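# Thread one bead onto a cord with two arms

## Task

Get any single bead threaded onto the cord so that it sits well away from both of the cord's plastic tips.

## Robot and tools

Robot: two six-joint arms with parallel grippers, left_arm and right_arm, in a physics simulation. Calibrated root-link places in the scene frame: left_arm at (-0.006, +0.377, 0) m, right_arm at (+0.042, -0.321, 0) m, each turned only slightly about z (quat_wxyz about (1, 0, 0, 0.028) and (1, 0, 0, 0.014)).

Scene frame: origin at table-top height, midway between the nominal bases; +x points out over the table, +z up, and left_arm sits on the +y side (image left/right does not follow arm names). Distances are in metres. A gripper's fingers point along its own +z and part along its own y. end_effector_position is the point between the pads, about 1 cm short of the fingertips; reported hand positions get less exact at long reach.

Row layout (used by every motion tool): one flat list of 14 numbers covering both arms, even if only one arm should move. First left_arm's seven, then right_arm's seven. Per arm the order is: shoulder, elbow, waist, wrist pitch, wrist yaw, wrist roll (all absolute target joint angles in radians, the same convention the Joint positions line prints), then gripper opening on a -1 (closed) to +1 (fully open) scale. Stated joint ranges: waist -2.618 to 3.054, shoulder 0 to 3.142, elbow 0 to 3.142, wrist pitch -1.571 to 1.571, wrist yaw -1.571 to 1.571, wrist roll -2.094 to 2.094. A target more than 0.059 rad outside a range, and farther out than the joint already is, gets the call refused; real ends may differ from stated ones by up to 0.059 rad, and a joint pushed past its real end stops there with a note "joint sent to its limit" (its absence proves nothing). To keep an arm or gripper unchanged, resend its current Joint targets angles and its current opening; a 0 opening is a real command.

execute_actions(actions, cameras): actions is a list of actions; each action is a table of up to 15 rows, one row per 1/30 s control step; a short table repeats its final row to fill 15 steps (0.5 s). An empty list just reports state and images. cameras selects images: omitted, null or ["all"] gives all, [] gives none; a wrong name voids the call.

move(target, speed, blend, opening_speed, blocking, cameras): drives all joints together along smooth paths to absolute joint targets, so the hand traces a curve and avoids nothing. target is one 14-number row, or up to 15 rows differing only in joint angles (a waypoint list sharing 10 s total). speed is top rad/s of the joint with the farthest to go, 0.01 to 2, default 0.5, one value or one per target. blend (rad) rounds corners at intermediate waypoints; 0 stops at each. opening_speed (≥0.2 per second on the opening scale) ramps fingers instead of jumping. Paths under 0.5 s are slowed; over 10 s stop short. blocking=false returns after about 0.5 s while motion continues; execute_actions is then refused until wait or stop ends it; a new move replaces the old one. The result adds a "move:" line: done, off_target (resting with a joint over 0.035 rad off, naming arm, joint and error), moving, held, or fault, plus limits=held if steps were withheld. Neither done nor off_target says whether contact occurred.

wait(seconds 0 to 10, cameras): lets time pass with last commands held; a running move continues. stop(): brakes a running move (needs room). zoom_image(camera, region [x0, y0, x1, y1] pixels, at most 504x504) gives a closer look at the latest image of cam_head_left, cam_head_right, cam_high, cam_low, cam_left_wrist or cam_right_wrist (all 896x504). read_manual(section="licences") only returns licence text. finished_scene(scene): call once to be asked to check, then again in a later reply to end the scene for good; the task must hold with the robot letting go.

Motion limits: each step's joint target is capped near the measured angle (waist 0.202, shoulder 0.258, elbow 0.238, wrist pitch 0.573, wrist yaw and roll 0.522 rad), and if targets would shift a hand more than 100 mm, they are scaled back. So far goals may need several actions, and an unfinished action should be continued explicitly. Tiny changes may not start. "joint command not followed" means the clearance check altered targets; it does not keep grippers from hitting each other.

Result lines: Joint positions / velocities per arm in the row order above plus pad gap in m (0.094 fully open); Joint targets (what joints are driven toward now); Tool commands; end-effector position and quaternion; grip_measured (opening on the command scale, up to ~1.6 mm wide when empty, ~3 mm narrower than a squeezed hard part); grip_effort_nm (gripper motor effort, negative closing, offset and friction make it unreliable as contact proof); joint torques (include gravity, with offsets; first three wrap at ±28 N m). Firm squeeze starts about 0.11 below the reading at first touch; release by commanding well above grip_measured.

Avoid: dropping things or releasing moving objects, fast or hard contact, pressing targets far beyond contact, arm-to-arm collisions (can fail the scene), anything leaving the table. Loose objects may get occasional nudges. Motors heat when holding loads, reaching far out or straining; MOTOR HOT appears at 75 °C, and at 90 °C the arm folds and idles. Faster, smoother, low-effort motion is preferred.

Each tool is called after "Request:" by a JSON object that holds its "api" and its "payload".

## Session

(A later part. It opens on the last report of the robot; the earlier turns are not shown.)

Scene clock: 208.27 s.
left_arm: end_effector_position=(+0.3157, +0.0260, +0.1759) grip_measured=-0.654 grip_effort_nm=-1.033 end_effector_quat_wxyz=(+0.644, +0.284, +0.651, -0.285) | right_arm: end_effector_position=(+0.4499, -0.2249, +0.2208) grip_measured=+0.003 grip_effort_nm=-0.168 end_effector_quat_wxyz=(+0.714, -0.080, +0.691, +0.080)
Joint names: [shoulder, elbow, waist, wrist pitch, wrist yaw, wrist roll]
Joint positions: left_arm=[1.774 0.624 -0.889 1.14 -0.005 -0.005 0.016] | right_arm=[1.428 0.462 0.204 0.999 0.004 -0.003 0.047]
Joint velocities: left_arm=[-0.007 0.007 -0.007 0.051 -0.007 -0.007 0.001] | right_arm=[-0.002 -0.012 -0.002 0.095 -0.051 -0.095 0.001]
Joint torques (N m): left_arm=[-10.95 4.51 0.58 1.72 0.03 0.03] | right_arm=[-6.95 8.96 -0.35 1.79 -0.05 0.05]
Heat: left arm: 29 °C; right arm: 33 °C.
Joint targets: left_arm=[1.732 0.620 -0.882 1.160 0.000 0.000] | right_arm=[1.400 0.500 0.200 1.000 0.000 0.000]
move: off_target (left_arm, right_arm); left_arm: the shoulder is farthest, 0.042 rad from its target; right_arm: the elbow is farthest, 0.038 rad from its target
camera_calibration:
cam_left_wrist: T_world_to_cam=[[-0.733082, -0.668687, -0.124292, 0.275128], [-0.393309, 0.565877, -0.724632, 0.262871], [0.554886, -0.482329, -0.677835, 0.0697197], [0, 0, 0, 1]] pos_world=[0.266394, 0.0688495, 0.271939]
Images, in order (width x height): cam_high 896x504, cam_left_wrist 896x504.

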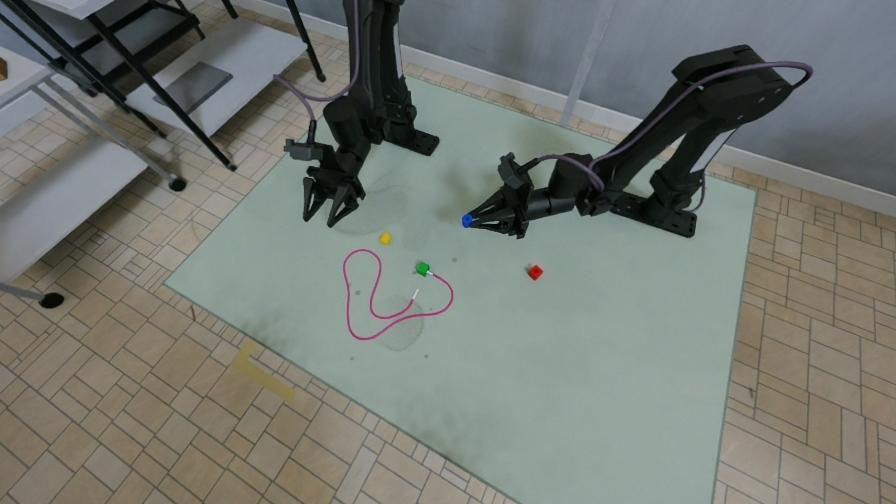

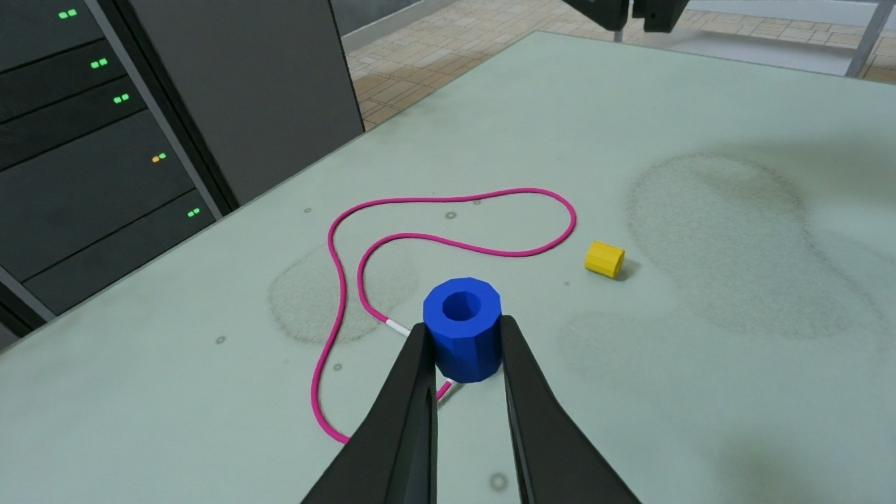

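Request:
{"api": "move", "payload": {"target": [1.732,0.62,-0.882,1.16,0,0,-0.7,2.256,2.03,0.546,-0.92,0,0.45,0], "cameras": ["cam_left_wrist","cam_right_wrist","cam_high"], "speed": 0.5}}

Scene clock: 251.50 s.
left_arm: end_effector_position=(+0.3157, +0.0260, +0.1762) grip_measured=-0.654 grip_effort_nm=-1.023 end_effector_quat_wxyz=(+0.644, +0.284, +0.651, -0.285) | right_arm: end_effector_position=(+0.4912, -0.0332, +0.0957) grip_measured=+0.003 grip_effort_nm=-0.168 end_effector_quat_wxyz=(+0.179, -0.060, +0.977, +0.098)
Joint names: [shoulder, elbow, waist, wrist pitch, wrist yaw, wrist roll]
Joint positions: left_arm=[1.774 0.624 -0.889 1.142 -0.005 -0.005 0.016] | right_arm=[2.236 1.985 0.542 -0.91 0.002 0.446 0.047]
Joint velocities: left_arm=[0.002 0.002 -0.002 -0.051 -0.007 -0.081 0] | right_arm=[-0.002 0.007 0.012 -0.066 -0.007 0.022 0.001]
Joint torques (N m): left_arm=[-10.95 4.49 0.58 1.71 0.02 0.03] | right_arm=[-10.99 10.04 0.4 0.65 -0.04 0.05]
Heat: left arm: 30 °C; right arm: 33 °C.
Joint targets: left_arm=[1.732 0.620 -0.882 1.160 0.000 0.000] | right_arm=[2.256 2.030 0.546 -0.920 0.000 0.450]
move: off_target (left_arm, right_arm); left_arm: the shoulder is farthest, 0.042 rad from its target; right_arm: the elbow is farthest, 0.045 rad from its target
camera_calibration:
cam_left_wrist: T_world_to_cam=[[-0.732953, -0.668758, -0.124669, 0.275191], [-0.392545, 0.565451, -0.725378, 0.26298], [0.555597, -0.48273, -0.676967, 0.0695438], [0, 0, 0, 1]] pos_world=[0.266295, 0.0689042, 0.272147]
cam_right_wrist: T_world_to_cam=[[0.0577511, -0.976998, -0.205281, -0.039267], [-0.920228, -0.131825, 0.368513, 0.437564], [-0.387098, 0.167623, -0.906674, 0.398355], [0, 0, 0, 1]] pos_world=[0.559129, -0.0474553, 0.191869]
Images, in order (width x height): cam_high 896x504, cam_left_wrist 896x504, cam_right_wrist 896x504.

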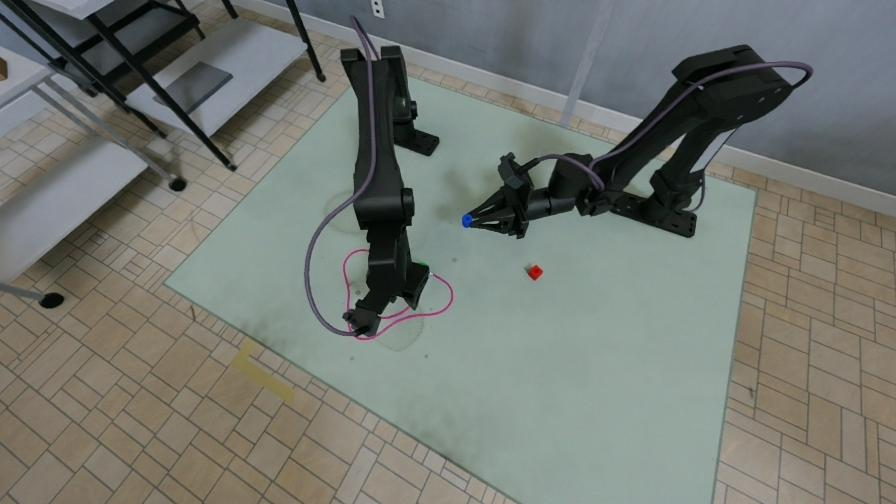

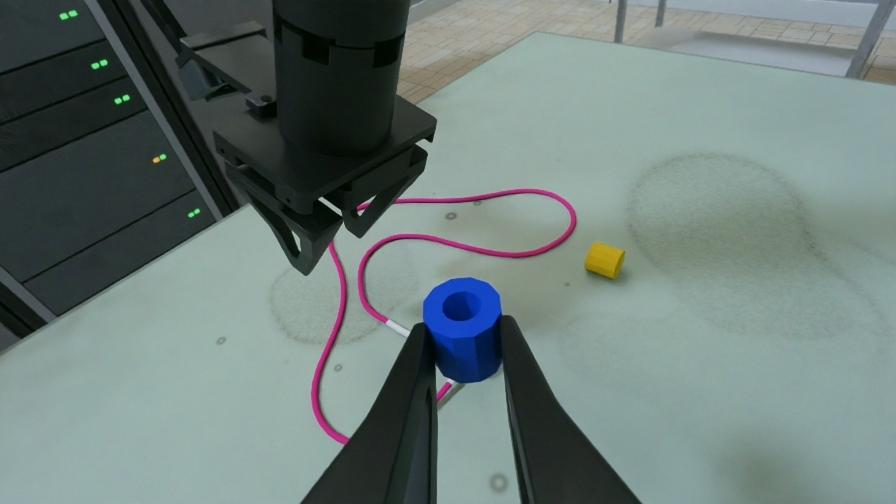

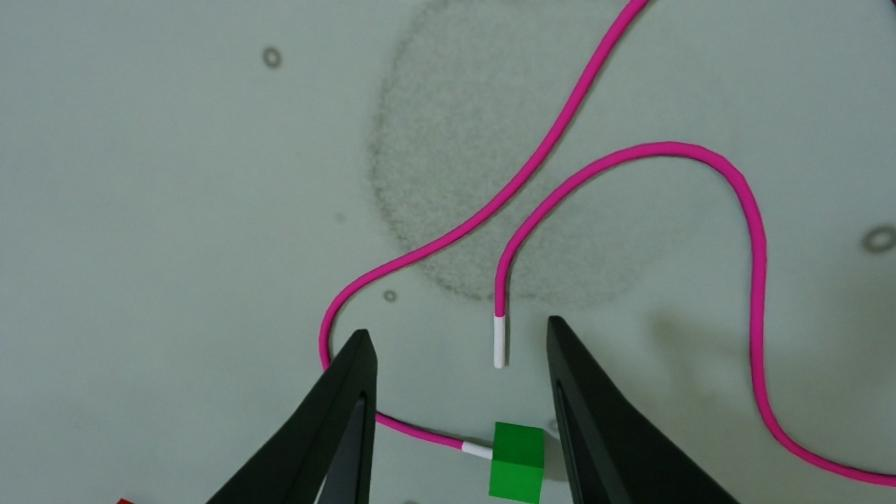

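Request:
{"api": "move", "payload": {"target": [1.732,0.62,-0.882,1.16,0,0,-0.7,2.256,1.735,0.563,-0.67,0,0.45,0], "cameras": ["cam_right_wrist"], "speed": 0.3}}

Scene clock: 272.43 s.
left_arm: end_effector_position=(+0.3157, +0.0260, +0.1762) grip_measured=-0.654 grip_effort_nm=-1.023 end_effector_quat_wxyz=(+0.644, +0.284, +0.651, -0.285) | right_arm: end_effector_position=(+0.4779, -0.0328, +0.0355) grip_measured=+0.003 grip_effort_nm=-0.159 end_effector_quat_wxyz=(+0.170, -0.067, +0.979, +0.095)
Joint names: [shoulder, elbow, waist, wrist pitch, wrist yaw, wrist roll]
Joint positions: left_arm=[1.774 0.624 -0.889 1.142 -0.005 -0.005 0.016] | right_arm=[2.238 1.755 0.556 -0.695 0.001 0.447 0.047]
Joint velocities: left_arm=[0.012 -0.007 0.012 -0.022 0.007 0.081 -0.001] | right_arm=[-0.002 -0.012 0.002 0.037 -0.022 -0.037 0]
Joint torques (N m): left_arm=[-10.95 4.51 0.57 1.71 0.02 0.03] | right_arm=[-10.93 4.89 0.66 1 -0.03 0.03]
Heat: left arm: 31 °C; right arm: 30 °C.
Joint targets: left_arm=[1.732 0.620 -0.882 1.160 0.000 0.000] | right_arm=[2.256 1.735 0.563 -0.670 0.000 0.450]
move: off_target (left_arm); left_arm: the shoulder is farthest, 0.042 rad from its target
camera_calibration:
cam_right_wrist: T_world_to_cam=[[0.0681816, -0.977824, -0.198019, -0.0556794], [-0.912523, -0.141356, 0.383823, 0.442937], [-0.403303, 0.154527, -0.901925, 0.345694], [0, 0, 0, 1]] pos_world=[0.547406, -0.0452518, 0.130755]
Images, in order (width x height): cam_right_wrist 896x504.

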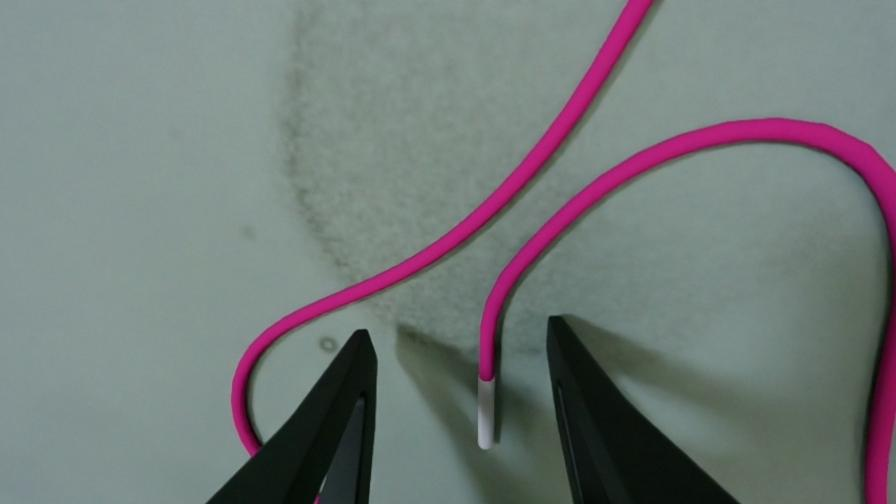

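Request:
{"api": "move", "payload": {"target": [1.732,0.62,-0.882,1.16,0,0,-0.7,2.256,1.69,0.563,-0.64,0,0.45,0], "cameras": [], "speed": 0.1}}

Request:
{"api": "move", "payload": {"target": [1.732,0.62,-0.882,1.16,0,0,-0.7,2.256,1.69,0.563,-0.64,0,0.45,-1], "cameras": ["cam_right_wrist"], "opening_speed": 0.6}}

Scene clock: 279.70 s.
left_arm: end_effector_position=(+0.3157, +0.0260, +0.1762) grip_measured=-0.654 grip_effort_nm=-1.023 end_effector_quat_wxyz=(+0.644, +0.284, +0.651, -0.285) | right_arm: end_effector_position=(+0.4786, -0.0319, +0.0328) grip_measured=+0.003 grip_effort_nm=-0.159 end_effector_quat_wxyz=(+0.176, -0.067, +0.977, +0.099)
Joint names: [shoulder, elbow, waist, wrist pitch, wrist yaw, wrist roll]
Joint positions: left_arm=[1.774 0.624 -0.889 1.142 -0.005 -0.005 0.016] | right_arm=[2.235 1.733 0.556 -0.663 0.002 0.447 0.047]
Joint velocities: left_arm=[-0.007 -0.002 0.012 -0.022 0.022 -0.007 0.001] | right_arm=[-0.017 0.007 -0.007 0.081 -0.051 -0.007 -0.001]
Joint torques (N m): left_arm=[-10.95 4.49 0.58 1.71 0.02 0.03] | right_arm=[-10.69 3.23 0.59 0.99 -0.03 0.04]
Heat: left arm: 31 °C; right arm: 30 °C.
Joint targets: left_arm=[1.732 0.620 -0.882 1.160 0.000 0.000] | right_arm=[2.256 1.690 0.563 -0.640 0.000 0.450]
move: off_target (left_arm, right_arm); left_arm: the shoulder is farthest, 0.042 rad from its target; right_arm: the elbow is farthest, 0.043 rad from its target
No camera images: "cameras" was empty.

Scene clock: 281.67 s.
left_arm: end_effector_position=(+0.3157, +0.0260, +0.1762) grip_measured=-0.654 grip_effort_nm=-1.023 end_effector_quat_wxyz=(+0.644, +0.284, +0.651, -0.285) | right_arm: end_effector_position=(+0.4821, -0.0332, +0.0312) grip_measured=-0.973 grip_effort_nm=-1.009 end_effector_quat_wxyz=(+0.185, -0.065, +0.976, +0.094)
Joint names: [shoulder, elbow, waist, wrist pitch, wrist yaw, wrist roll]
Joint positions: left_arm=[1.774 0.624 -0.889 1.142 -0.005 -0.005 0.016] | right_arm=[2.235 1.721 0.556 -0.638 0.019 0.447 0.001]
Joint velocities: left_arm=[-0.012 -0.022 -0.027 -0.081 -0.051 -0.066 0] | right_arm=[0.017 0.002 -0.012 0.007 -0.066 -0.022 0]
Joint torques (N m): left_arm=[-10.95 4.49 0.59 1.71 0.03 0.03] | right_arm=[-10.71 4.18 0.61 0.76 -0.19 0.04]
Heat: left arm: 31 °C; right arm: 29 °C.
Joint targets: left_arm=[1.732 0.620 -0.882 1.160 0.000 0.000] | right_arm=[2.256 1.690 0.563 -0.640 0.000 0.450]
move: off_target (left_arm); left_arm: the shoulder is farthest, 0.042 rad from its target
camera_calibration:
cam_right_wrist: T_world_to_cam=[[0.0678913, -0.978035, -0.197073, -0.0571508], [-0.924799, -0.135807, 0.355391, 0.455405], [-0.374349, 0.158125, -0.913706, 0.330159], [0, 0, 0, 1]] pos_world=[0.548633, -0.0462548, 0.128559]
Images, in order (width x height): cam_right_wrist 896x504.

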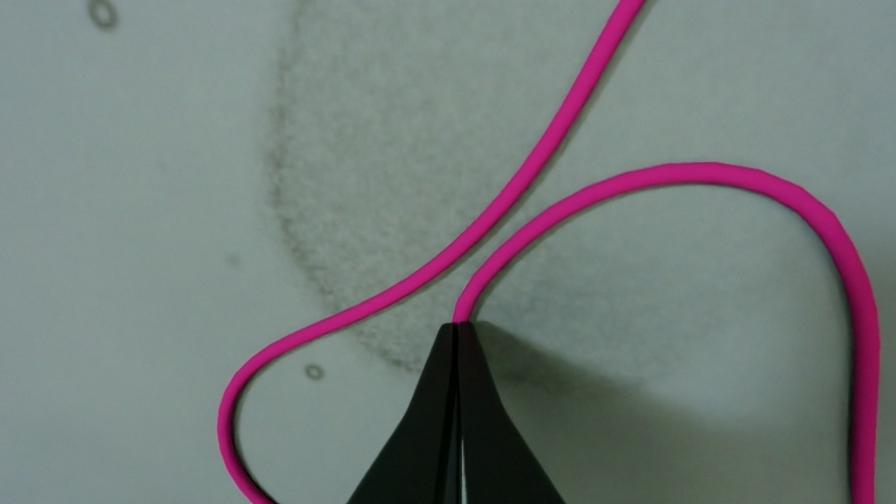

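Request:
{"api": "move", "payload": {"target": [[1.732,0.62,-0.882,1.16,0,0,-0.7,2.22,1.97,0.55,-0.85,0,0.3,-1],[1.732,0.62,-0.882,1.16,0,0,-0.7,2.17,1.965,0.545,-1.32,0,0,-1],[1.732,0.62,-0.882,1.16,0,0,-0.7,2.23,1.79,0.545,-1.15,0,0,-1]], "cameras": ["cam_left_wrist","cam_right_wrist","cam_high"], "speed": 0.3}}

Scene clock: 315.37 s.
left_arm: end_effector_position=(+0.3157, +0.0260, +0.1762) grip_measured=-0.654 grip_effort_nm=-1.028 end_effector_quat_wxyz=(+0.644, +0.284, +0.651, -0.285) | right_arm: end_effector_position=(+0.3945, -0.0883, +0.0344) grip_measured=-0.988 grip_effort_nm=-0.676 end_effector_quat_wxyz=(-0.010, -0.285, +0.958, -0.005)
Joint names: [shoulder, elbow, waist, wrist pitch, wrist yaw, wrist roll]
Joint positions: left_arm=[1.774 0.624 -0.889 1.142 -0.005 -0.005 0.016] | right_arm=[2.225 1.804 0.555 -1.173 0.003 0.005 0.001]
Joint velocities: left_arm=[0.002 0.002 0.007 0.022 -0.007 0.037 0] | right_arm=[0.012 -0.007 -0.007 -0.095 0.037 0.037 -0.001]
Joint torques (N m): left_arm=[-10.96 4.51 0.61 1.71 0.02 0.03] | right_arm=[-11.26 4.74 -0.92 0.18 -0.05 -0.04]
Heat: left arm: 31 °C; right arm: 28 °C.
Joint targets: left_arm=[1.732 0.620 -0.882 1.160 0.000 0.000] | right_arm=[2.230 1.790 0.545 -1.150 0.000 0.000]
move: off_target (left_arm); left_arm: the shoulder is farthest, 0.042 rad from its target
camera_calibration:
cam_left_wrist: T_world_to_cam=[[-0.732953, -0.668758, -0.124669, 0.275191], [-0.392545, 0.565451, -0.725378, 0.26298], [0.555597, -0.48273, -0.676967, 0.0695438], [0, 0, 0, 1]] pos_world=[0.266295, 0.0689042, 0.272147]
cam_right_wrist: T_world_to_cam=[[0.459106, -0.888363, 0.00568094, -0.257887], [-0.642804, -0.327774, 0.692363, 0.225958], [-0.613208, -0.32152, -0.721527, 0.354252], [0, 0, 0, 1]] pos_world=[0.480874, -0.0411351, 0.100623]
Images, in order (width x height): cam_high 896x504, cam_left_wrist 896x504, cam_right_wrist 896x504.

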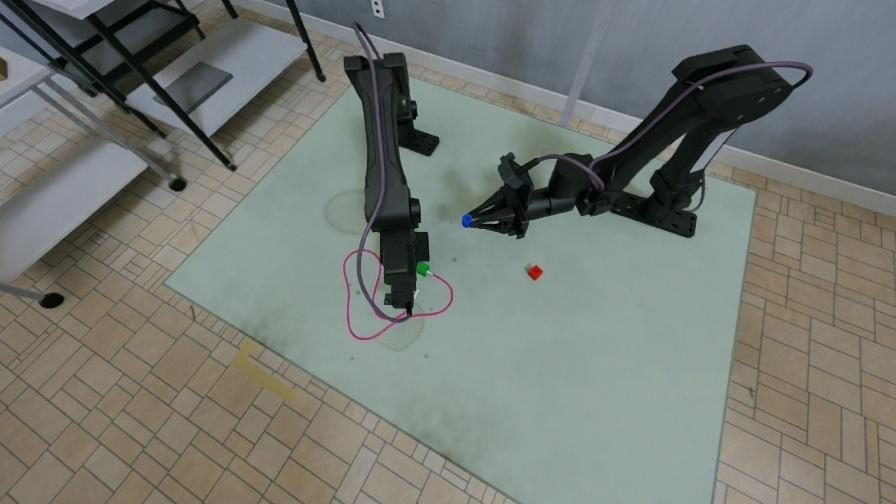

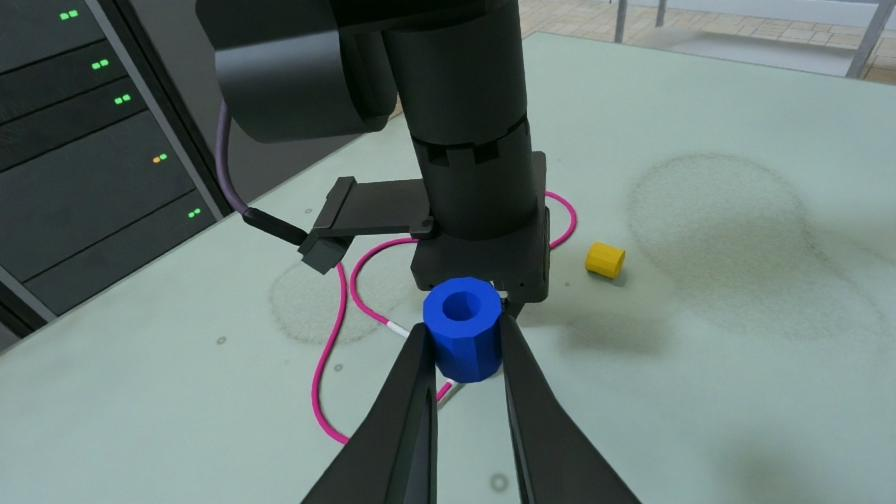

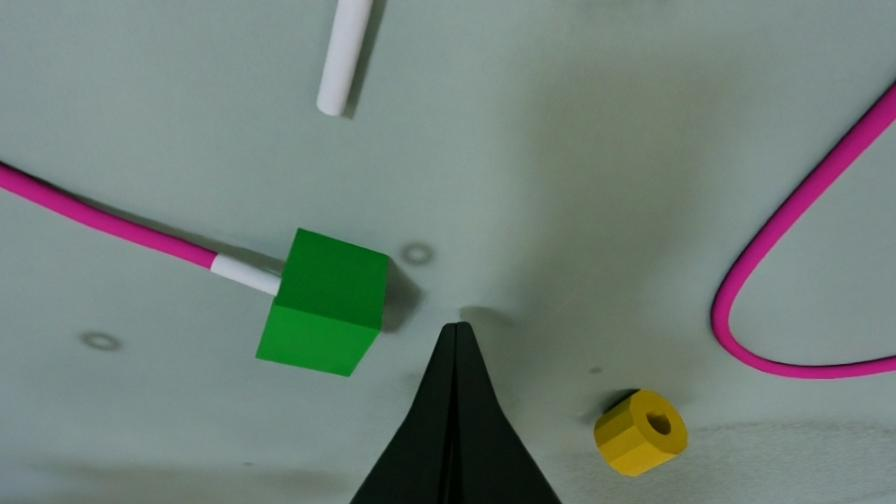

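Request:
{"api": "move", "payload": {"target": [[1.732,0.62,-0.882,1.16,0,0,-0.7,2.17,1.965,0.545,-1.32,0,0,-0.2],[1.732,0.62,-0.882,1.16,0,0,-0.7,2.22,1.97,0.563,-0.85,0,0.45,-0.2],[1.732,0.62,-0.882,1.16,0,0,-0.7,2.256,1.70,0.563,-0.67,0,0.45,-0.2]], "cameras": ["cam_right_wrist"], "speed": 0.3}}

Request:
{"api": "move", "payload": {"target": [1.732,0.62,-0.882,1.16,0,0,-0.7,2.256,1.65,0.563,-0.63,0,0.45,-0.2], "cameras": ["cam_right_wrist"], "speed": 0.1}}

Scene clock: 331.73 s.
left_arm: end_effector_position=(+0.3157, +0.0260, +0.1762) grip_measured=-0.654 grip_effort_nm=-1.028 end_effector_quat_wxyz=(+0.644, +0.284, +0.651, -0.285) | right_arm: end_effector_position=(+0.4739, -0.0343, +0.0324) grip_measured=-0.203 grip_effort_nm=0.125 end_effector_quat_wxyz=(+0.167, -0.068, +0.979, +0.093)
Joint names: [shoulder, elbow, waist, wrist pitch, wrist yaw, wrist roll]
Joint positions: left_arm=[1.774 0.624 -0.889 1.142 -0.005 -0.005 0.016] | right_arm=[2.231 1.734 0.558 -0.688 0.002 0.446 0.037]
Joint velocities: left_arm=[0.002 -0.002 -0.007 -0.037 0.007 0.007 -0.001] | right_arm=[0.007 -0.002 -0.012 0.022 -0.022 0.007 0]
Joint torques (N m): left_arm=[-10.96 4.52 0.59 1.7 0.03 0.03] | right_arm=[-10.39 3.84 0.47 0.91 -0.04 0.05]
Heat: left arm: 31 °C; right arm: 29 °C.
Joint targets: left_arm=[1.732 0.620 -0.882 1.160 0.000 0.000] | right_arm=[2.256 1.700 0.563 -0.670 0.000 0.450]
move: off_target (left_arm); left_arm: the shoulder is farthest, 0.042 rad from its target
camera_calibration:
cam_right_wrist: T_world_to_cam=[[0.0689961, -0.978626, -0.19373, -0.0580571], [-0.909743, -0.141413, 0.390346, 0.438746], [-0.409399, 0.149313, -0.900055, 0.344192], [0, 0, 0, 1]] pos_world=[0.544064, -0.0461639, 0.127282]
Images, in order (width x height): cam_right_wrist 896x504.

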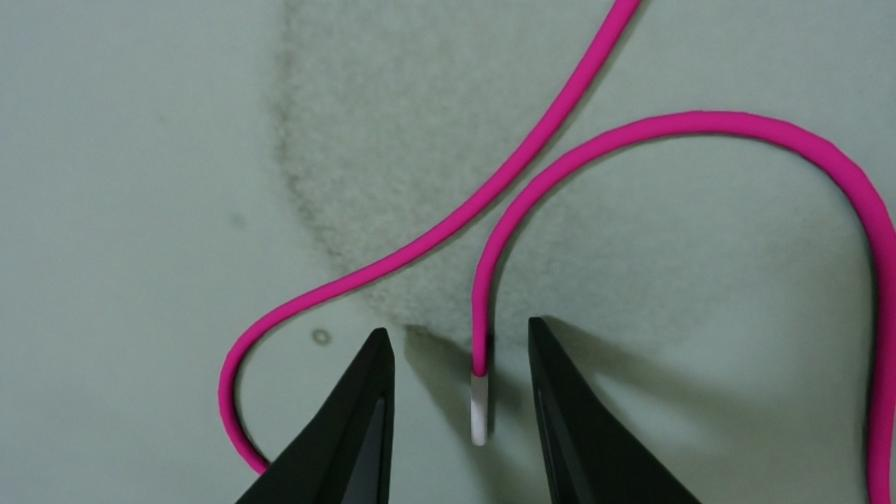

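Scene clock: 332.53 s.
left_arm: end_effector_position=(+0.3157, +0.0260, +0.1762) grip_measured=-0.654 grip_effort_nm=-1.028 end_effector_quat_wxyz=(+0.644, +0.284, +0.651, -0.285) | right_arm: end_effector_position=(+0.4734, -0.0346, +0.0313) grip_measured=-0.203 grip_effort_nm=0.120 end_effector_quat_wxyz=(+0.174, -0.068, +0.978, +0.098)
Joint names: [shoulder, elbow, waist, wrist pitch, wrist yaw, wrist roll]
Joint positions: left_arm=[1.774 0.624 -0.889 1.142 -0.005 -0.005 0.016] | right_arm=[2.217 1.698 0.558 -0.651 0.002 0.446 0.037]
Joint velocities: left_arm=[0.012 -0.002 -0.012 -0.051 -0.051 -0.051 0] | right_arm=[0.017 0.012 -0.012 0.022 0.007 0.022 0]
Joint torques (N m): left_arm=[-10.95 4.52 0.59 1.71 0.03 0.03] | right_arm=[-9.17 2.82 0.46 0.99 -0.01 0.03]
Heat: left arm: 31 °C; right arm: 29 °C.
Joint targets: left_arm=[1.732 0.620 -0.882 1.160 0.000 0.000] | right_arm=[2.256 1.650 0.563 -0.630 0.000 0.450]
move: off_target (left_arm, right_arm); left_arm: the shoulder is farthest, 0.042 rad from its target; right_arm: the elbow is farthest, 0.048 rad from its target
camera_calibration:
cam_right_wrist: T_world_to_cam=[[0.0717637, -0.976792, -0.201808, -0.0595315], [-0.915107, -0.144966, 0.376251, 0.441562], [-0.396774, 0.157675, -0.904273, 0.337512], [0, 0, 0, 1]] pos_world=[0.542265, -0.0473555, 0.127051]
Images, in order (width x height): cam_right_wrist 896x504.

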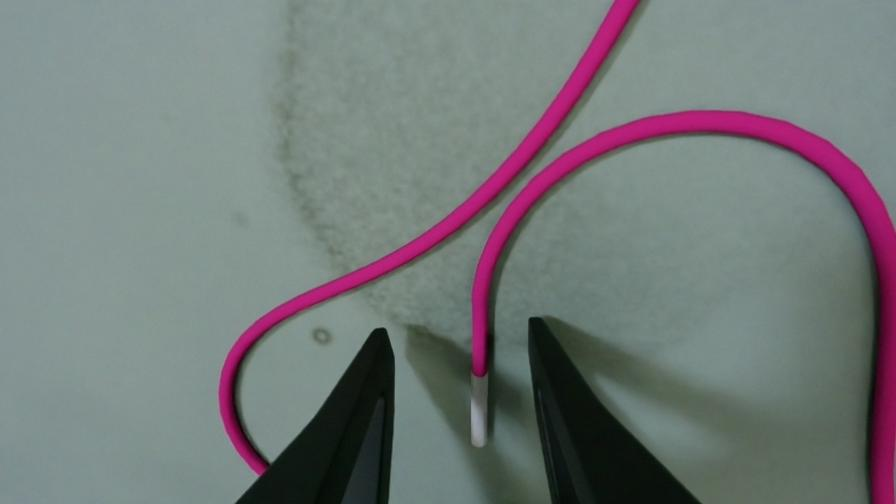

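Request:
{"api": "move", "payload": {"target": [[1.732,0.62,-0.882,1.16,0,0,-0.7,2.236,1.93,0.563,-0.83,0,0.45,-0.2],[1.732,0.62,-0.882,1.16,0,0,-0.7,2.478,2.38,0.563,-1.31,0,0.45,-0.2]], "cameras": ["cam_right_wrist"], "speed": 0.3}}

Scene clock: 350.57 s.
left_arm: end_effector_position=(+0.3157, +0.0260, +0.1762) grip_measured=-0.654 grip_effort_nm=-1.028 end_effector_quat_wxyz=(+0.644, +0.284, +0.651, -0.285) | right_arm: end_effector_position=(+0.4690, -0.0375, +0.0715) grip_measured=-0.203 grip_effort_nm=0.120 end_effector_quat_wxyz=(+0.069, -0.069, +0.995, +0.038)
Joint names: [shoulder, elbow, waist, wrist pitch, wrist yaw, wrist roll]
Joint positions: left_arm=[1.774 0.624 -0.889 1.142 -0.005 -0.005 0.016] | right_arm=[2.455 2.339 0.558 -1.297 0.002 0.447 0.037]
Joint velocities: left_arm=[-0.002 -0.002 -0.002 0.066 -0.081 -0.007 0.001] | right_arm=[0.002 0.002 0.002 -0.007 -0.022 0.007 0]
Joint torques (N m): left_arm=[-10.95 4.51 0.58 1.71 0.02 0.03] | right_arm=[-11.86 9.36 0.5 0.2 -0.03 0.04]
Heat: left arm: 31 °C; right arm: 29 °C.
Joint targets: left_arm=[1.732 0.620 -0.882 1.160 0.000 0.000] | right_arm=[2.478 2.380 0.563 -1.310 0.000 0.450]
move: off_target (left_arm, right_arm); left_arm: the shoulder is farthest, 0.042 rad from its target; right_arm: the elbow is farthest, 0.041 rad from its target
camera_calibration:
cam_right_wrist: T_world_to_cam=[[0.0425483, -0.995906, -0.0797492, -0.0496764], [-0.818273, -0.0805359, 0.56916, 0.365229], [-0.573253, 0.0410399, -0.81835, 0.444831], [0, 0, 0, 1]] pos_world=[0.555971, -0.0383148, 0.152192]
Images, in order (width x height): cam_right_wrist 896x504.

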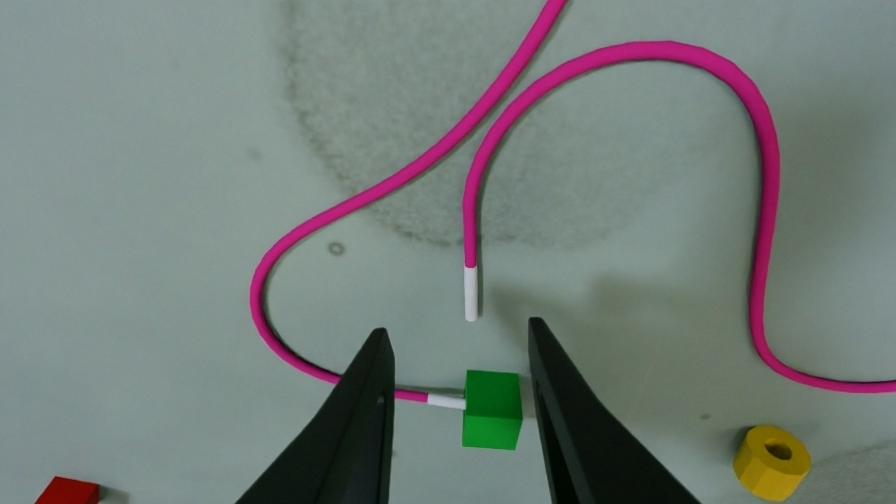

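Request:
{"api": "move", "payload": {"target": [1.732,0.62,-0.882,1.16,0,0,-0.7,2.495,2.21,0.563,-1.17,0,0.45,-0.2], "cameras": ["cam_right_wrist"], "speed": 0.2}}

Scene clock: 359.27 s.
left_arm: end_effector_position=(+0.3157, +0.0260, +0.1762) grip_measured=-0.654 grip_effort_nm=-1.028 end_effector_quat_wxyz=(+0.644, +0.284, +0.651, -0.285) | right_arm: end_effector_position=(+0.4675, -0.0385, +0.0325) grip_measured=-0.203 grip_effort_nm=0.125 end_effector_quat_wxyz=(+0.056, -0.069, +0.996, +0.031)
Joint names: [shoulder, elbow, waist, wrist pitch, wrist yaw, wrist roll]
Joint positions: left_arm=[1.774 0.624 -0.889 1.142 -0.005 -0.005 0.016] | right_arm=[2.476 2.226 0.558 -1.193 0.002 0.447 0.037]
Joint velocities: left_arm=[0.012 -0.007 0.022 -0.007 0.022 0.022 -0.001] | right_arm=[-0.002 -0.007 -0.012 0.007 -0.007 -0.007 0]
Joint torques (N m): left_arm=[-10.95 4.49 0.58 1.71 0.02 0.03] | right_arm=[-12.26 5 0.4 0.48 -0.02 0.04]
Heat: left arm: 31 °C; right arm: 30 °C.
Joint targets: left_arm=[1.732 0.620 -0.882 1.160 0.000 0.000] | right_arm=[2.495 2.210 0.563 -1.170 0.000 0.450]
move: off_target (left_arm); left_arm: the shoulder is farthest, 0.042 rad from its target
camera_calibration:
cam_right_wrist: T_world_to_cam=[[0.0407807, -0.997077, -0.0646042, -0.0534588], [-0.804076, -0.0711317, 0.590256, 0.379139], [-0.593126, 0.0278757, -0.804627, 0.420368], [0, 0, 0, 1]] pos_world=[0.556368, -0.0380519, 0.110997]
Images, in order (width x height): cam_right_wrist 896x504.

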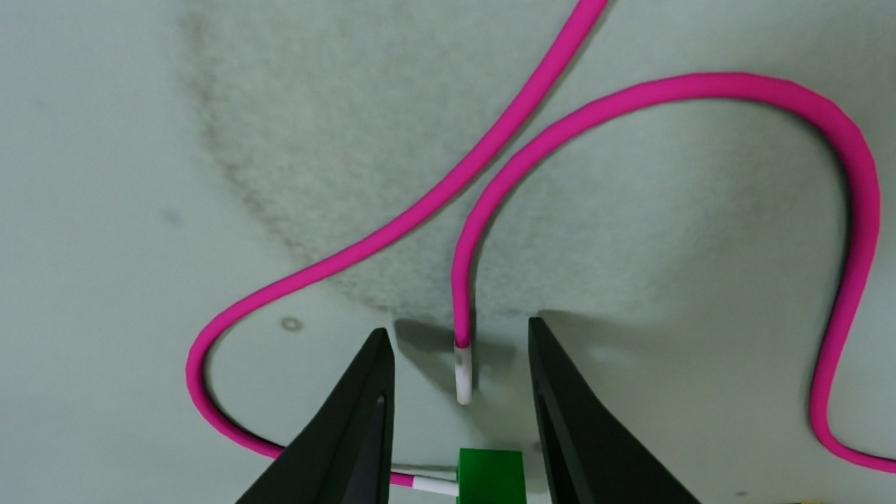

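Request:
{"api": "move", "payload": {"target": [1.732,0.62,-0.882,1.16,0,0,-0.7,2.517,2.21,0.563,-1.15,0,0.45,-0.2], "cameras": ["cam_right_wrist"], "speed": 0.1}}

Scene clock: 366.63 s.
left_arm: end_effector_position=(+0.3157, +0.0260, +0.1762) grip_measured=-0.654 grip_effort_nm=-1.033 end_effector_quat_wxyz=(+0.644, +0.284, +0.651, -0.285) | right_arm: end_effector_position=(+0.4702, -0.0367, +0.0289) grip_measured=-0.203 grip_effort_nm=0.120 end_effector_quat_wxyz=(+0.059, -0.069, +0.995, +0.033)
Joint names: [shoulder, elbow, waist, wrist pitch, wrist yaw, wrist roll]
Joint positions: left_arm=[1.774 0.624 -0.889 1.142 -0.005 -0.005 0.016] | right_arm=[2.485 2.226 0.558 -1.176 0.002 0.447 0.037]
Joint velocities: left_arm=[0.002 -0.002 0.002 0.081 -0.081 0.051 -0.001] | right_arm=[-0.002 -0.002 -0.002 -0.037 -0.022 -0.007 0.001]
Joint torques (N m): left_arm=[-10.95 4.49 0.58 1.7 0.03 0.03] | right_arm=[-11.23 4.94 0.5 0.56 -0.03 0.05]
Heat: left arm: 31 °C; right arm: 30 °C.
Joint targets: left_arm=[1.732 0.620 -0.882 1.160 0.000 0.000] | right_arm=[2.517 2.210 0.563 -1.150 0.000 0.450]
move: off_target (left_arm); left_arm: the shoulder is farthest, 0.042 rad from its target
camera_calibration:
cam_right_wrist: T_world_to_cam=[[0.0412259, -0.996782, -0.0687408, -0.0520642], [-0.807999, -0.0737303, 0.584552, 0.385526], [-0.58774, 0.0314437, -0.808439, 0.416757], [0, 0, 0, 1]] pos_world=[0.558596, -0.0365761, 0.107984]
Images, in order (width x height): cam_right_wrist 896x504.

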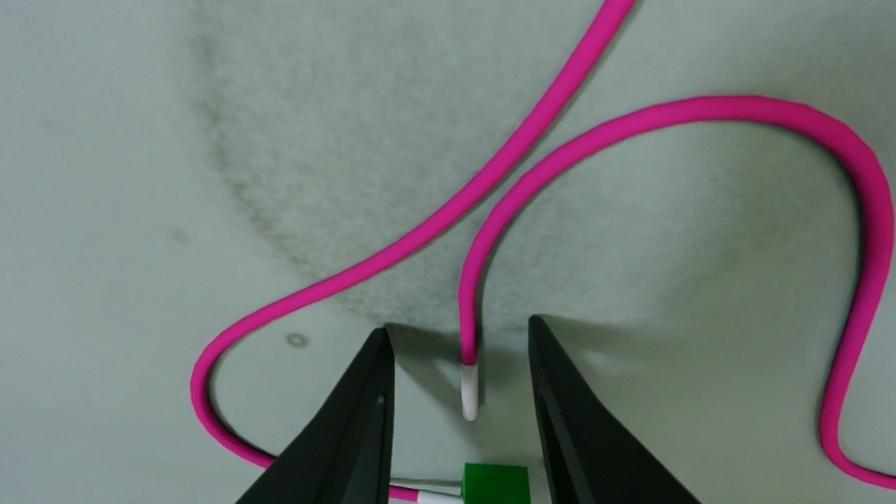

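Request:
{"api": "move", "payload": {"target": [1.732,0.62,-0.882,1.16,0,0,-0.7,2.517,2.21,0.563,-1.15,0,0.45,-1], "cameras": ["cam_right_wrist"], "opening_speed": 0.6}}

Scene clock: 373.73 s.
left_arm: end_effector_position=(+0.3157, +0.0260, +0.1762) grip_measured=-0.654 grip_effort_nm=-1.023 end_effector_quat_wxyz=(+0.644, +0.284, +0.651, -0.285) | right_arm: end_effector_position=(+0.4705, -0.0365, +0.0285) grip_measured=-0.946 grip_effort_nm=-0.994 end_effector_quat_wxyz=(+0.059, -0.069, +0.995, +0.033)
Joint names: [shoulder, elbow, waist, wrist pitch, wrist yaw, wrist roll]
Joint positions: left_arm=[1.774 0.624 -0.889 1.142 -0.005 -0.005 0.016] | right_arm=[2.486 2.226 0.558 -1.175 0.001 0.447 0.003]
Joint velocities: left_arm=[-0.002 -0.002 -0.012 -0.051 0.037 0.007 0] | right_arm=[-0.012 -0.017 -0.002 -0.007 -0.007 0.007 -0.001]
Joint torques (N m): left_arm=[-10.95 4.51 0.58 1.71 0.03 0.03] | right_arm=[-11.23 4.97 0.49 0.52 -0.02 0.03]
Heat: left arm: 31 °C; right arm: 31 °C.
Joint targets: left_arm=[1.732 0.620 -0.882 1.160 0.000 0.000] | right_arm=[2.517 2.210 0.563 -1.150 0.000 0.450]
move: off_target (left_arm); left_arm: the shoulder is farthest, 0.042 rad from its target
camera_calibration:
cam_right_wrist: T_world_to_cam=[[0.0413069, -0.996729, -0.0694572, -0.0518858], [-0.808245, -0.0742024, 0.584153, 0.38602], [-0.587396, 0.0320088, -0.808666, 0.41648], [0, 0, 0, 1]] pos_world=[0.558781, -0.0364035, 0.107695]
Images, in order (width x height): cam_right_wrist 896x504.

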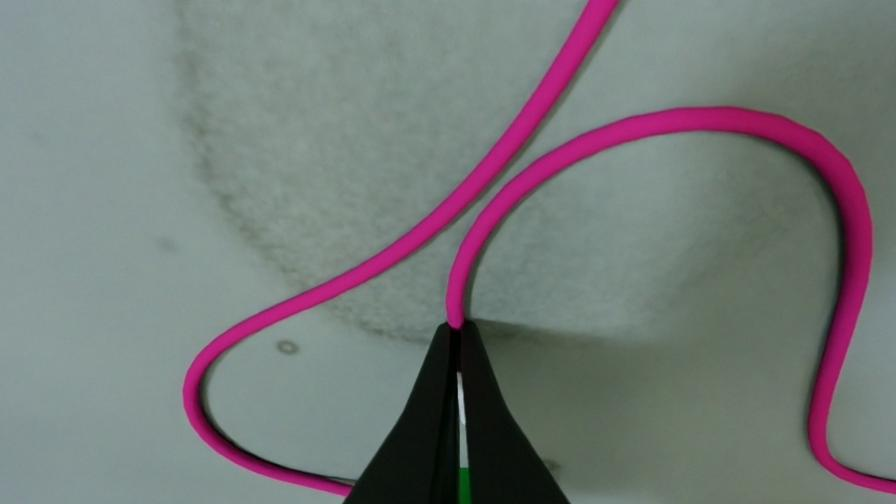

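Request:
{"api": "move", "payload": {"target": [[1.732,0.62,-0.882,1.16,0,0,-0.7,2.49,2.42,0.563,-1.36,0,0.45,-1],[1.732,0.62,-0.882,1.16,0,0,-0.7,2.17,1.965,0.545,-1.32,0,0,-1]], "cameras": ["cam_right_wrist","cam_left_wrist"], "speed": 0.3}}

Scene clock: 381.87 s.
left_arm: end_effector_position=(+0.3157, +0.0260, +0.1762) grip_measured=-0.654 grip_effort_nm=-1.028 end_effector_quat_wxyz=(+0.644, +0.284, +0.651, -0.285) | right_arm: end_effector_position=(+0.4005, -0.0847, +0.0810) grip_measured=-0.950 grip_effort_nm=-1.057 end_effector_quat_wxyz=(-0.003, -0.284, +0.959, -0.001)
Joint names: [shoulder, elbow, waist, wrist pitch, wrist yaw, wrist roll]
Joint positions: left_arm=[1.774 0.624 -0.889 1.142 -0.005 -0.005 0.016] | right_arm=[2.22 1.982 0.554 -1.34 0.001 0.006 0.002]
Joint velocities: left_arm=[0.017 -0.002 0.007 -0.007 0.066 -0.081 0] | right_arm=[0.012 0.002 -0.007 0.066 -0.066 -0.022 -0.001]
Joint torques (N m): left_arm=[-10.96 4.49 0.59 1.71 0.02 0.03] | right_arm=[-15.72 4.64 -0.69 0.19 -0.03 -0.04]
Heat: left arm: 31 °C; right arm: 33 °C.
Joint targets: left_arm=[1.732 0.620 -0.882 1.160 0.000 0.000] | right_arm=[2.170 1.965 0.545 -1.320 0.000 0.000]
move: off_target (left_arm, right_arm); left_arm: the shoulder is farthest, 0.042 rad from its target; right_arm: the shoulder is farthest, 0.050 rad from its target
camera_calibration:
cam_left_wrist: T_world_to_cam=[[-0.732953, -0.668758, -0.124669, 0.275191], [-0.392545, 0.565451, -0.725378, 0.26298], [0.555597, -0.48273, -0.676967, 0.0695438], [0, 0, 0, 1]] pos_world=[0.266295, 0.0689042, 0.272147]
cam_right_wrist: T_world_to_cam=[[0.456998, -0.889466, 0.00175854, -0.256596], [-0.651687, -0.333483, 0.681244, 0.20269], [-0.605357, -0.312473, -0.732054, 0.39114], [0, 0, 0, 1]] pos_world=[0.486134, -0.0384188, 0.148706]
Images, in order (width x height): cam_left_wrist 896x504, cam_right_wrist 896x504.

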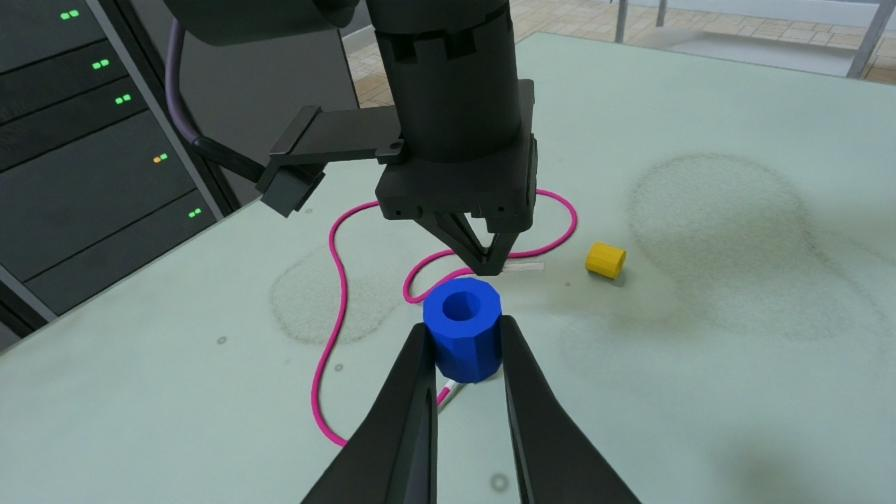

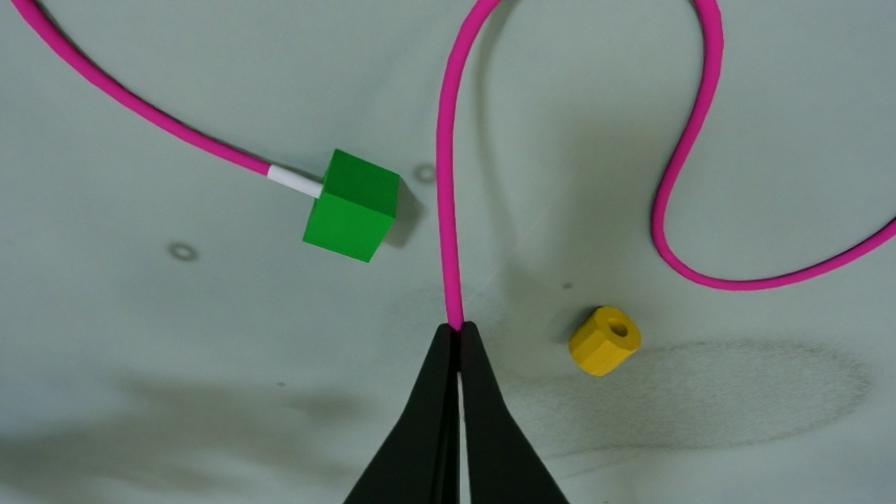

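Request:
{"api": "move", "payload": {"target": [1.732,0.62,-0.882,1.16,0,0,-0.7,1.965,1.43,0.545,-0.995,0,0,-1], "cameras": ["cam_right_wrist"], "speed": 0.3}}

Scene clock: 395.73 s.
left_arm: end_effector_position=(+0.3157, +0.0260, +0.1762) grip_measured=-0.654 grip_effort_nm=-1.028 end_effector_quat_wxyz=(+0.644, +0.284, +0.651, -0.285) | right_arm: end_effector_position=(+0.3486, -0.1188, +0.0278) grip_measured=-0.950 grip_effort_nm=-1.053 end_effector_quat_wxyz=(-0.007, -0.284, +0.959, -0.003)
Joint names: [shoulder, elbow, waist, wrist pitch, wrist yaw, wrist roll]
Joint positions: left_arm=[1.774 0.624 -0.889 1.142 -0.005 -0.005 0.016] | right_arm=[2.012 1.445 0.554 -1.018 0.001 0.005 0.002]
Joint velocities: left_arm=[0.012 0.002 0.002 -0.051 -0.022 0.022 0] | right_arm=[0.002 -0.002 0.002 -0.007 -0.037 -0.081 0]
Joint torques (N m): left_arm=[-10.96 4.49 0.58 1.71 0.03 0.03] | right_arm=[-13.56 4.45 -0.75 0.19 -0.01 -0.02]
Heat: left arm: 31 °C; right arm: 33 °C.
Joint targets: left_arm=[1.732 0.620 -0.882 1.160 0.000 0.000] | right_arm=[1.965 1.430 0.545 -0.995 0.000 0.000]
move: off_target (left_arm, right_arm); left_arm: the shoulder is farthest, 0.042 rad from its target; right_arm: the shoulder is farthest, 0.047 rad from its target
camera_calibration:
cam_right_wrist: T_world_to_cam=[[0.45769, -0.889108, 0.00255936, -0.263323], [-0.647068, -0.331117, 0.686778, 0.192295], [-0.609772, -0.315988, -0.726863, 0.311162], [0, 0, 0, 1]] pos_world=[0.434687, -0.0721274, 0.0947818]
Images, in order (width x height): cam_right_wrist 896x504.

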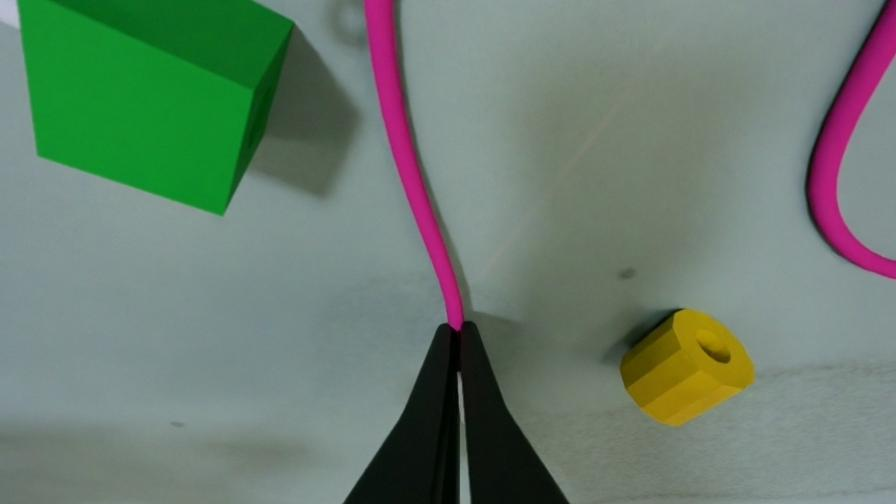

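Request:
{"api": "move", "payload": {"target": [1.732,0.62,-0.882,1.16,0,0,-0.7,1.965,1.43,0.545,-0.995,0,0,-0.4], "cameras": ["cam_right_wrist"], "opening_speed": 0.3}}

Scene clock: 404.13 s.
left_arm: end_effector_position=(+0.3157, +0.0260, +0.1762) grip_measured=-0.654 grip_effort_nm=-1.023 end_effector_quat_wxyz=(+0.644, +0.284, +0.651, -0.285) | right_arm: end_effector_position=(+0.3489, -0.1186, +0.0278) grip_measured=-0.403 grip_effort_nm=0.125 end_effector_quat_wxyz=(-0.006, -0.284, +0.959, -0.002)
Joint names: [shoulder, elbow, waist, wrist pitch, wrist yaw, wrist roll]
Joint positions: left_arm=[1.774 0.624 -0.889 1.142 -0.005 -0.005 0.016] | right_arm=[2.012 1.445 0.554 -1.017 0.001 0.005 0.028]
Joint velocities: left_arm=[-0.042 -0.017 0.012 -0.051 0.081 0.037 0.001] | right_arm=[-0.017 -0.012 0.007 -0.007 -0.037 0.022 -0.001]
Joint torques (N m): left_arm=[-10.95 4.49 0.59 1.71 0.03 0.03] | right_arm=[-13.55 4.44 -0.73 0.2 -0.02 -0.03]
Heat: left arm: 31 °C; right arm: 33 °C.
Joint targets: left_arm=[1.732 0.620 -0.882 1.160 0.000 0.000] | right_arm=[1.965 1.430 0.545 -0.995 0.000 0.000]
move: off_target (left_arm, right_arm); left_arm: the shoulder is farthest, 0.042 rad from its target; right_arm: the shoulder is farthest, 0.047 rad from its target
camera_calibration:
cam_right_wrist: T_world_to_cam=[[0.457688, -0.88911, 0.00243847, -0.263289], [-0.647725, -0.331549, 0.685951, 0.192705], [-0.609077, -0.315531, -0.727644, 0.311187], [0, 0, 0, 1]] pos_world=[0.43486, -0.0720133, 0.0948892]
Images, in order (width x height): cam_right_wrist 896x504.

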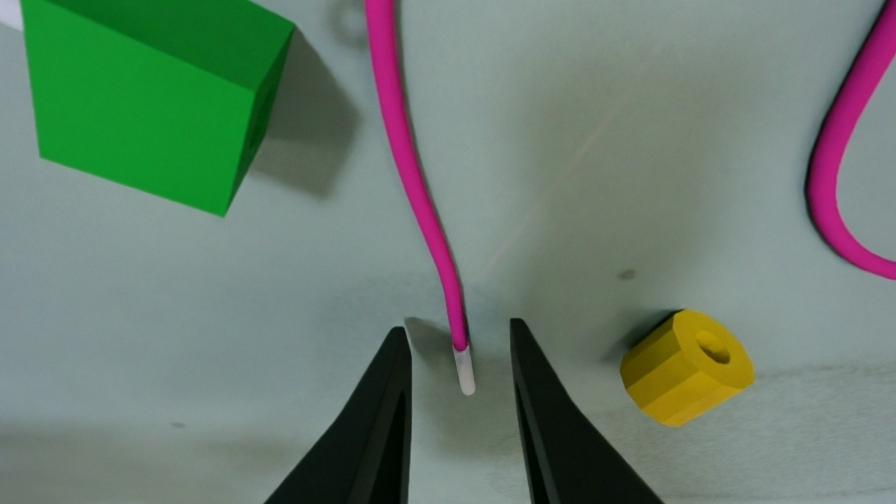

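Request:
{"api": "move", "payload": {"target": [1.732,0.62,-0.882,1.16,0,0,-0.7,2.095,1.585,0.572,-1.03,0,-0.08,-0.4], "cameras": ["cam_right_wrist"], "speed": 0.2}}

Scene clock: 419.20 s.
left_arm: end_effector_position=(+0.3157, +0.0260, +0.1762) grip_measured=-0.654 grip_effort_nm=-1.028 end_effector_quat_wxyz=(+0.644, +0.284, +0.651, -0.285) | right_arm: end_effector_position=(+0.3686, -0.1012, +0.0276) grip_measured=-0.403 grip_effort_nm=0.125 end_effector_quat_wxyz=(+0.009, -0.326, +0.945, +0.002)
Joint names: [shoulder, elbow, waist, wrist pitch, wrist yaw, wrist roll]
Joint positions: left_arm=[1.774 0.624 -0.889 1.142 -0.005 -0.005 0.016] | right_arm=[2.08 1.545 0.563 -1.018 0.001 -0.074 0.028]
Joint velocities: left_arm=[0.002 -0.007 -0.017 0.007 0.007 0.007 -0.001] | right_arm=[0.002 0.002 0.007 -0.051 0.037 0.037 0.001]
Joint torques (N m): left_arm=[-10.97 4.49 0.61 1.7 0.02 0.03] | right_arm=[-9.22 8.76 0.75 -0.08 0 -0.04]
Heat: left arm: 31 °C; right arm: 33 °C.
Joint targets: left_arm=[1.732 0.620 -0.882 1.160 0.000 0.000] | right_arm=[2.095 1.585 0.572 -1.030 0.000 -0.080]
move: off_target (left_arm, right_arm); left_arm: the shoulder is farthest, 0.042 rad from its target; right_arm: the elbow is farthest, 0.040 rad from its target
camera_calibration:
cam_right_wrist: T_world_to_cam=[[0.534452, -0.845198, 0.000546869, -0.280597], [-0.632944, -0.399806, 0.662976, 0.199676], [-0.560128, -0.354675, -0.74864, 0.307105], [0, 0, 0, 1]] pos_world=[0.448368, -0.0484057, 0.0976845]
Images, in order (width x height): cam_right_wrist 896x504.

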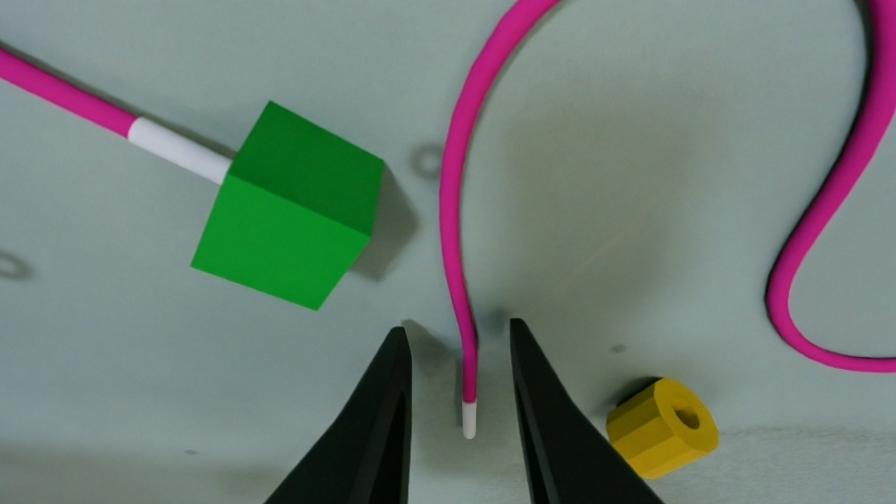

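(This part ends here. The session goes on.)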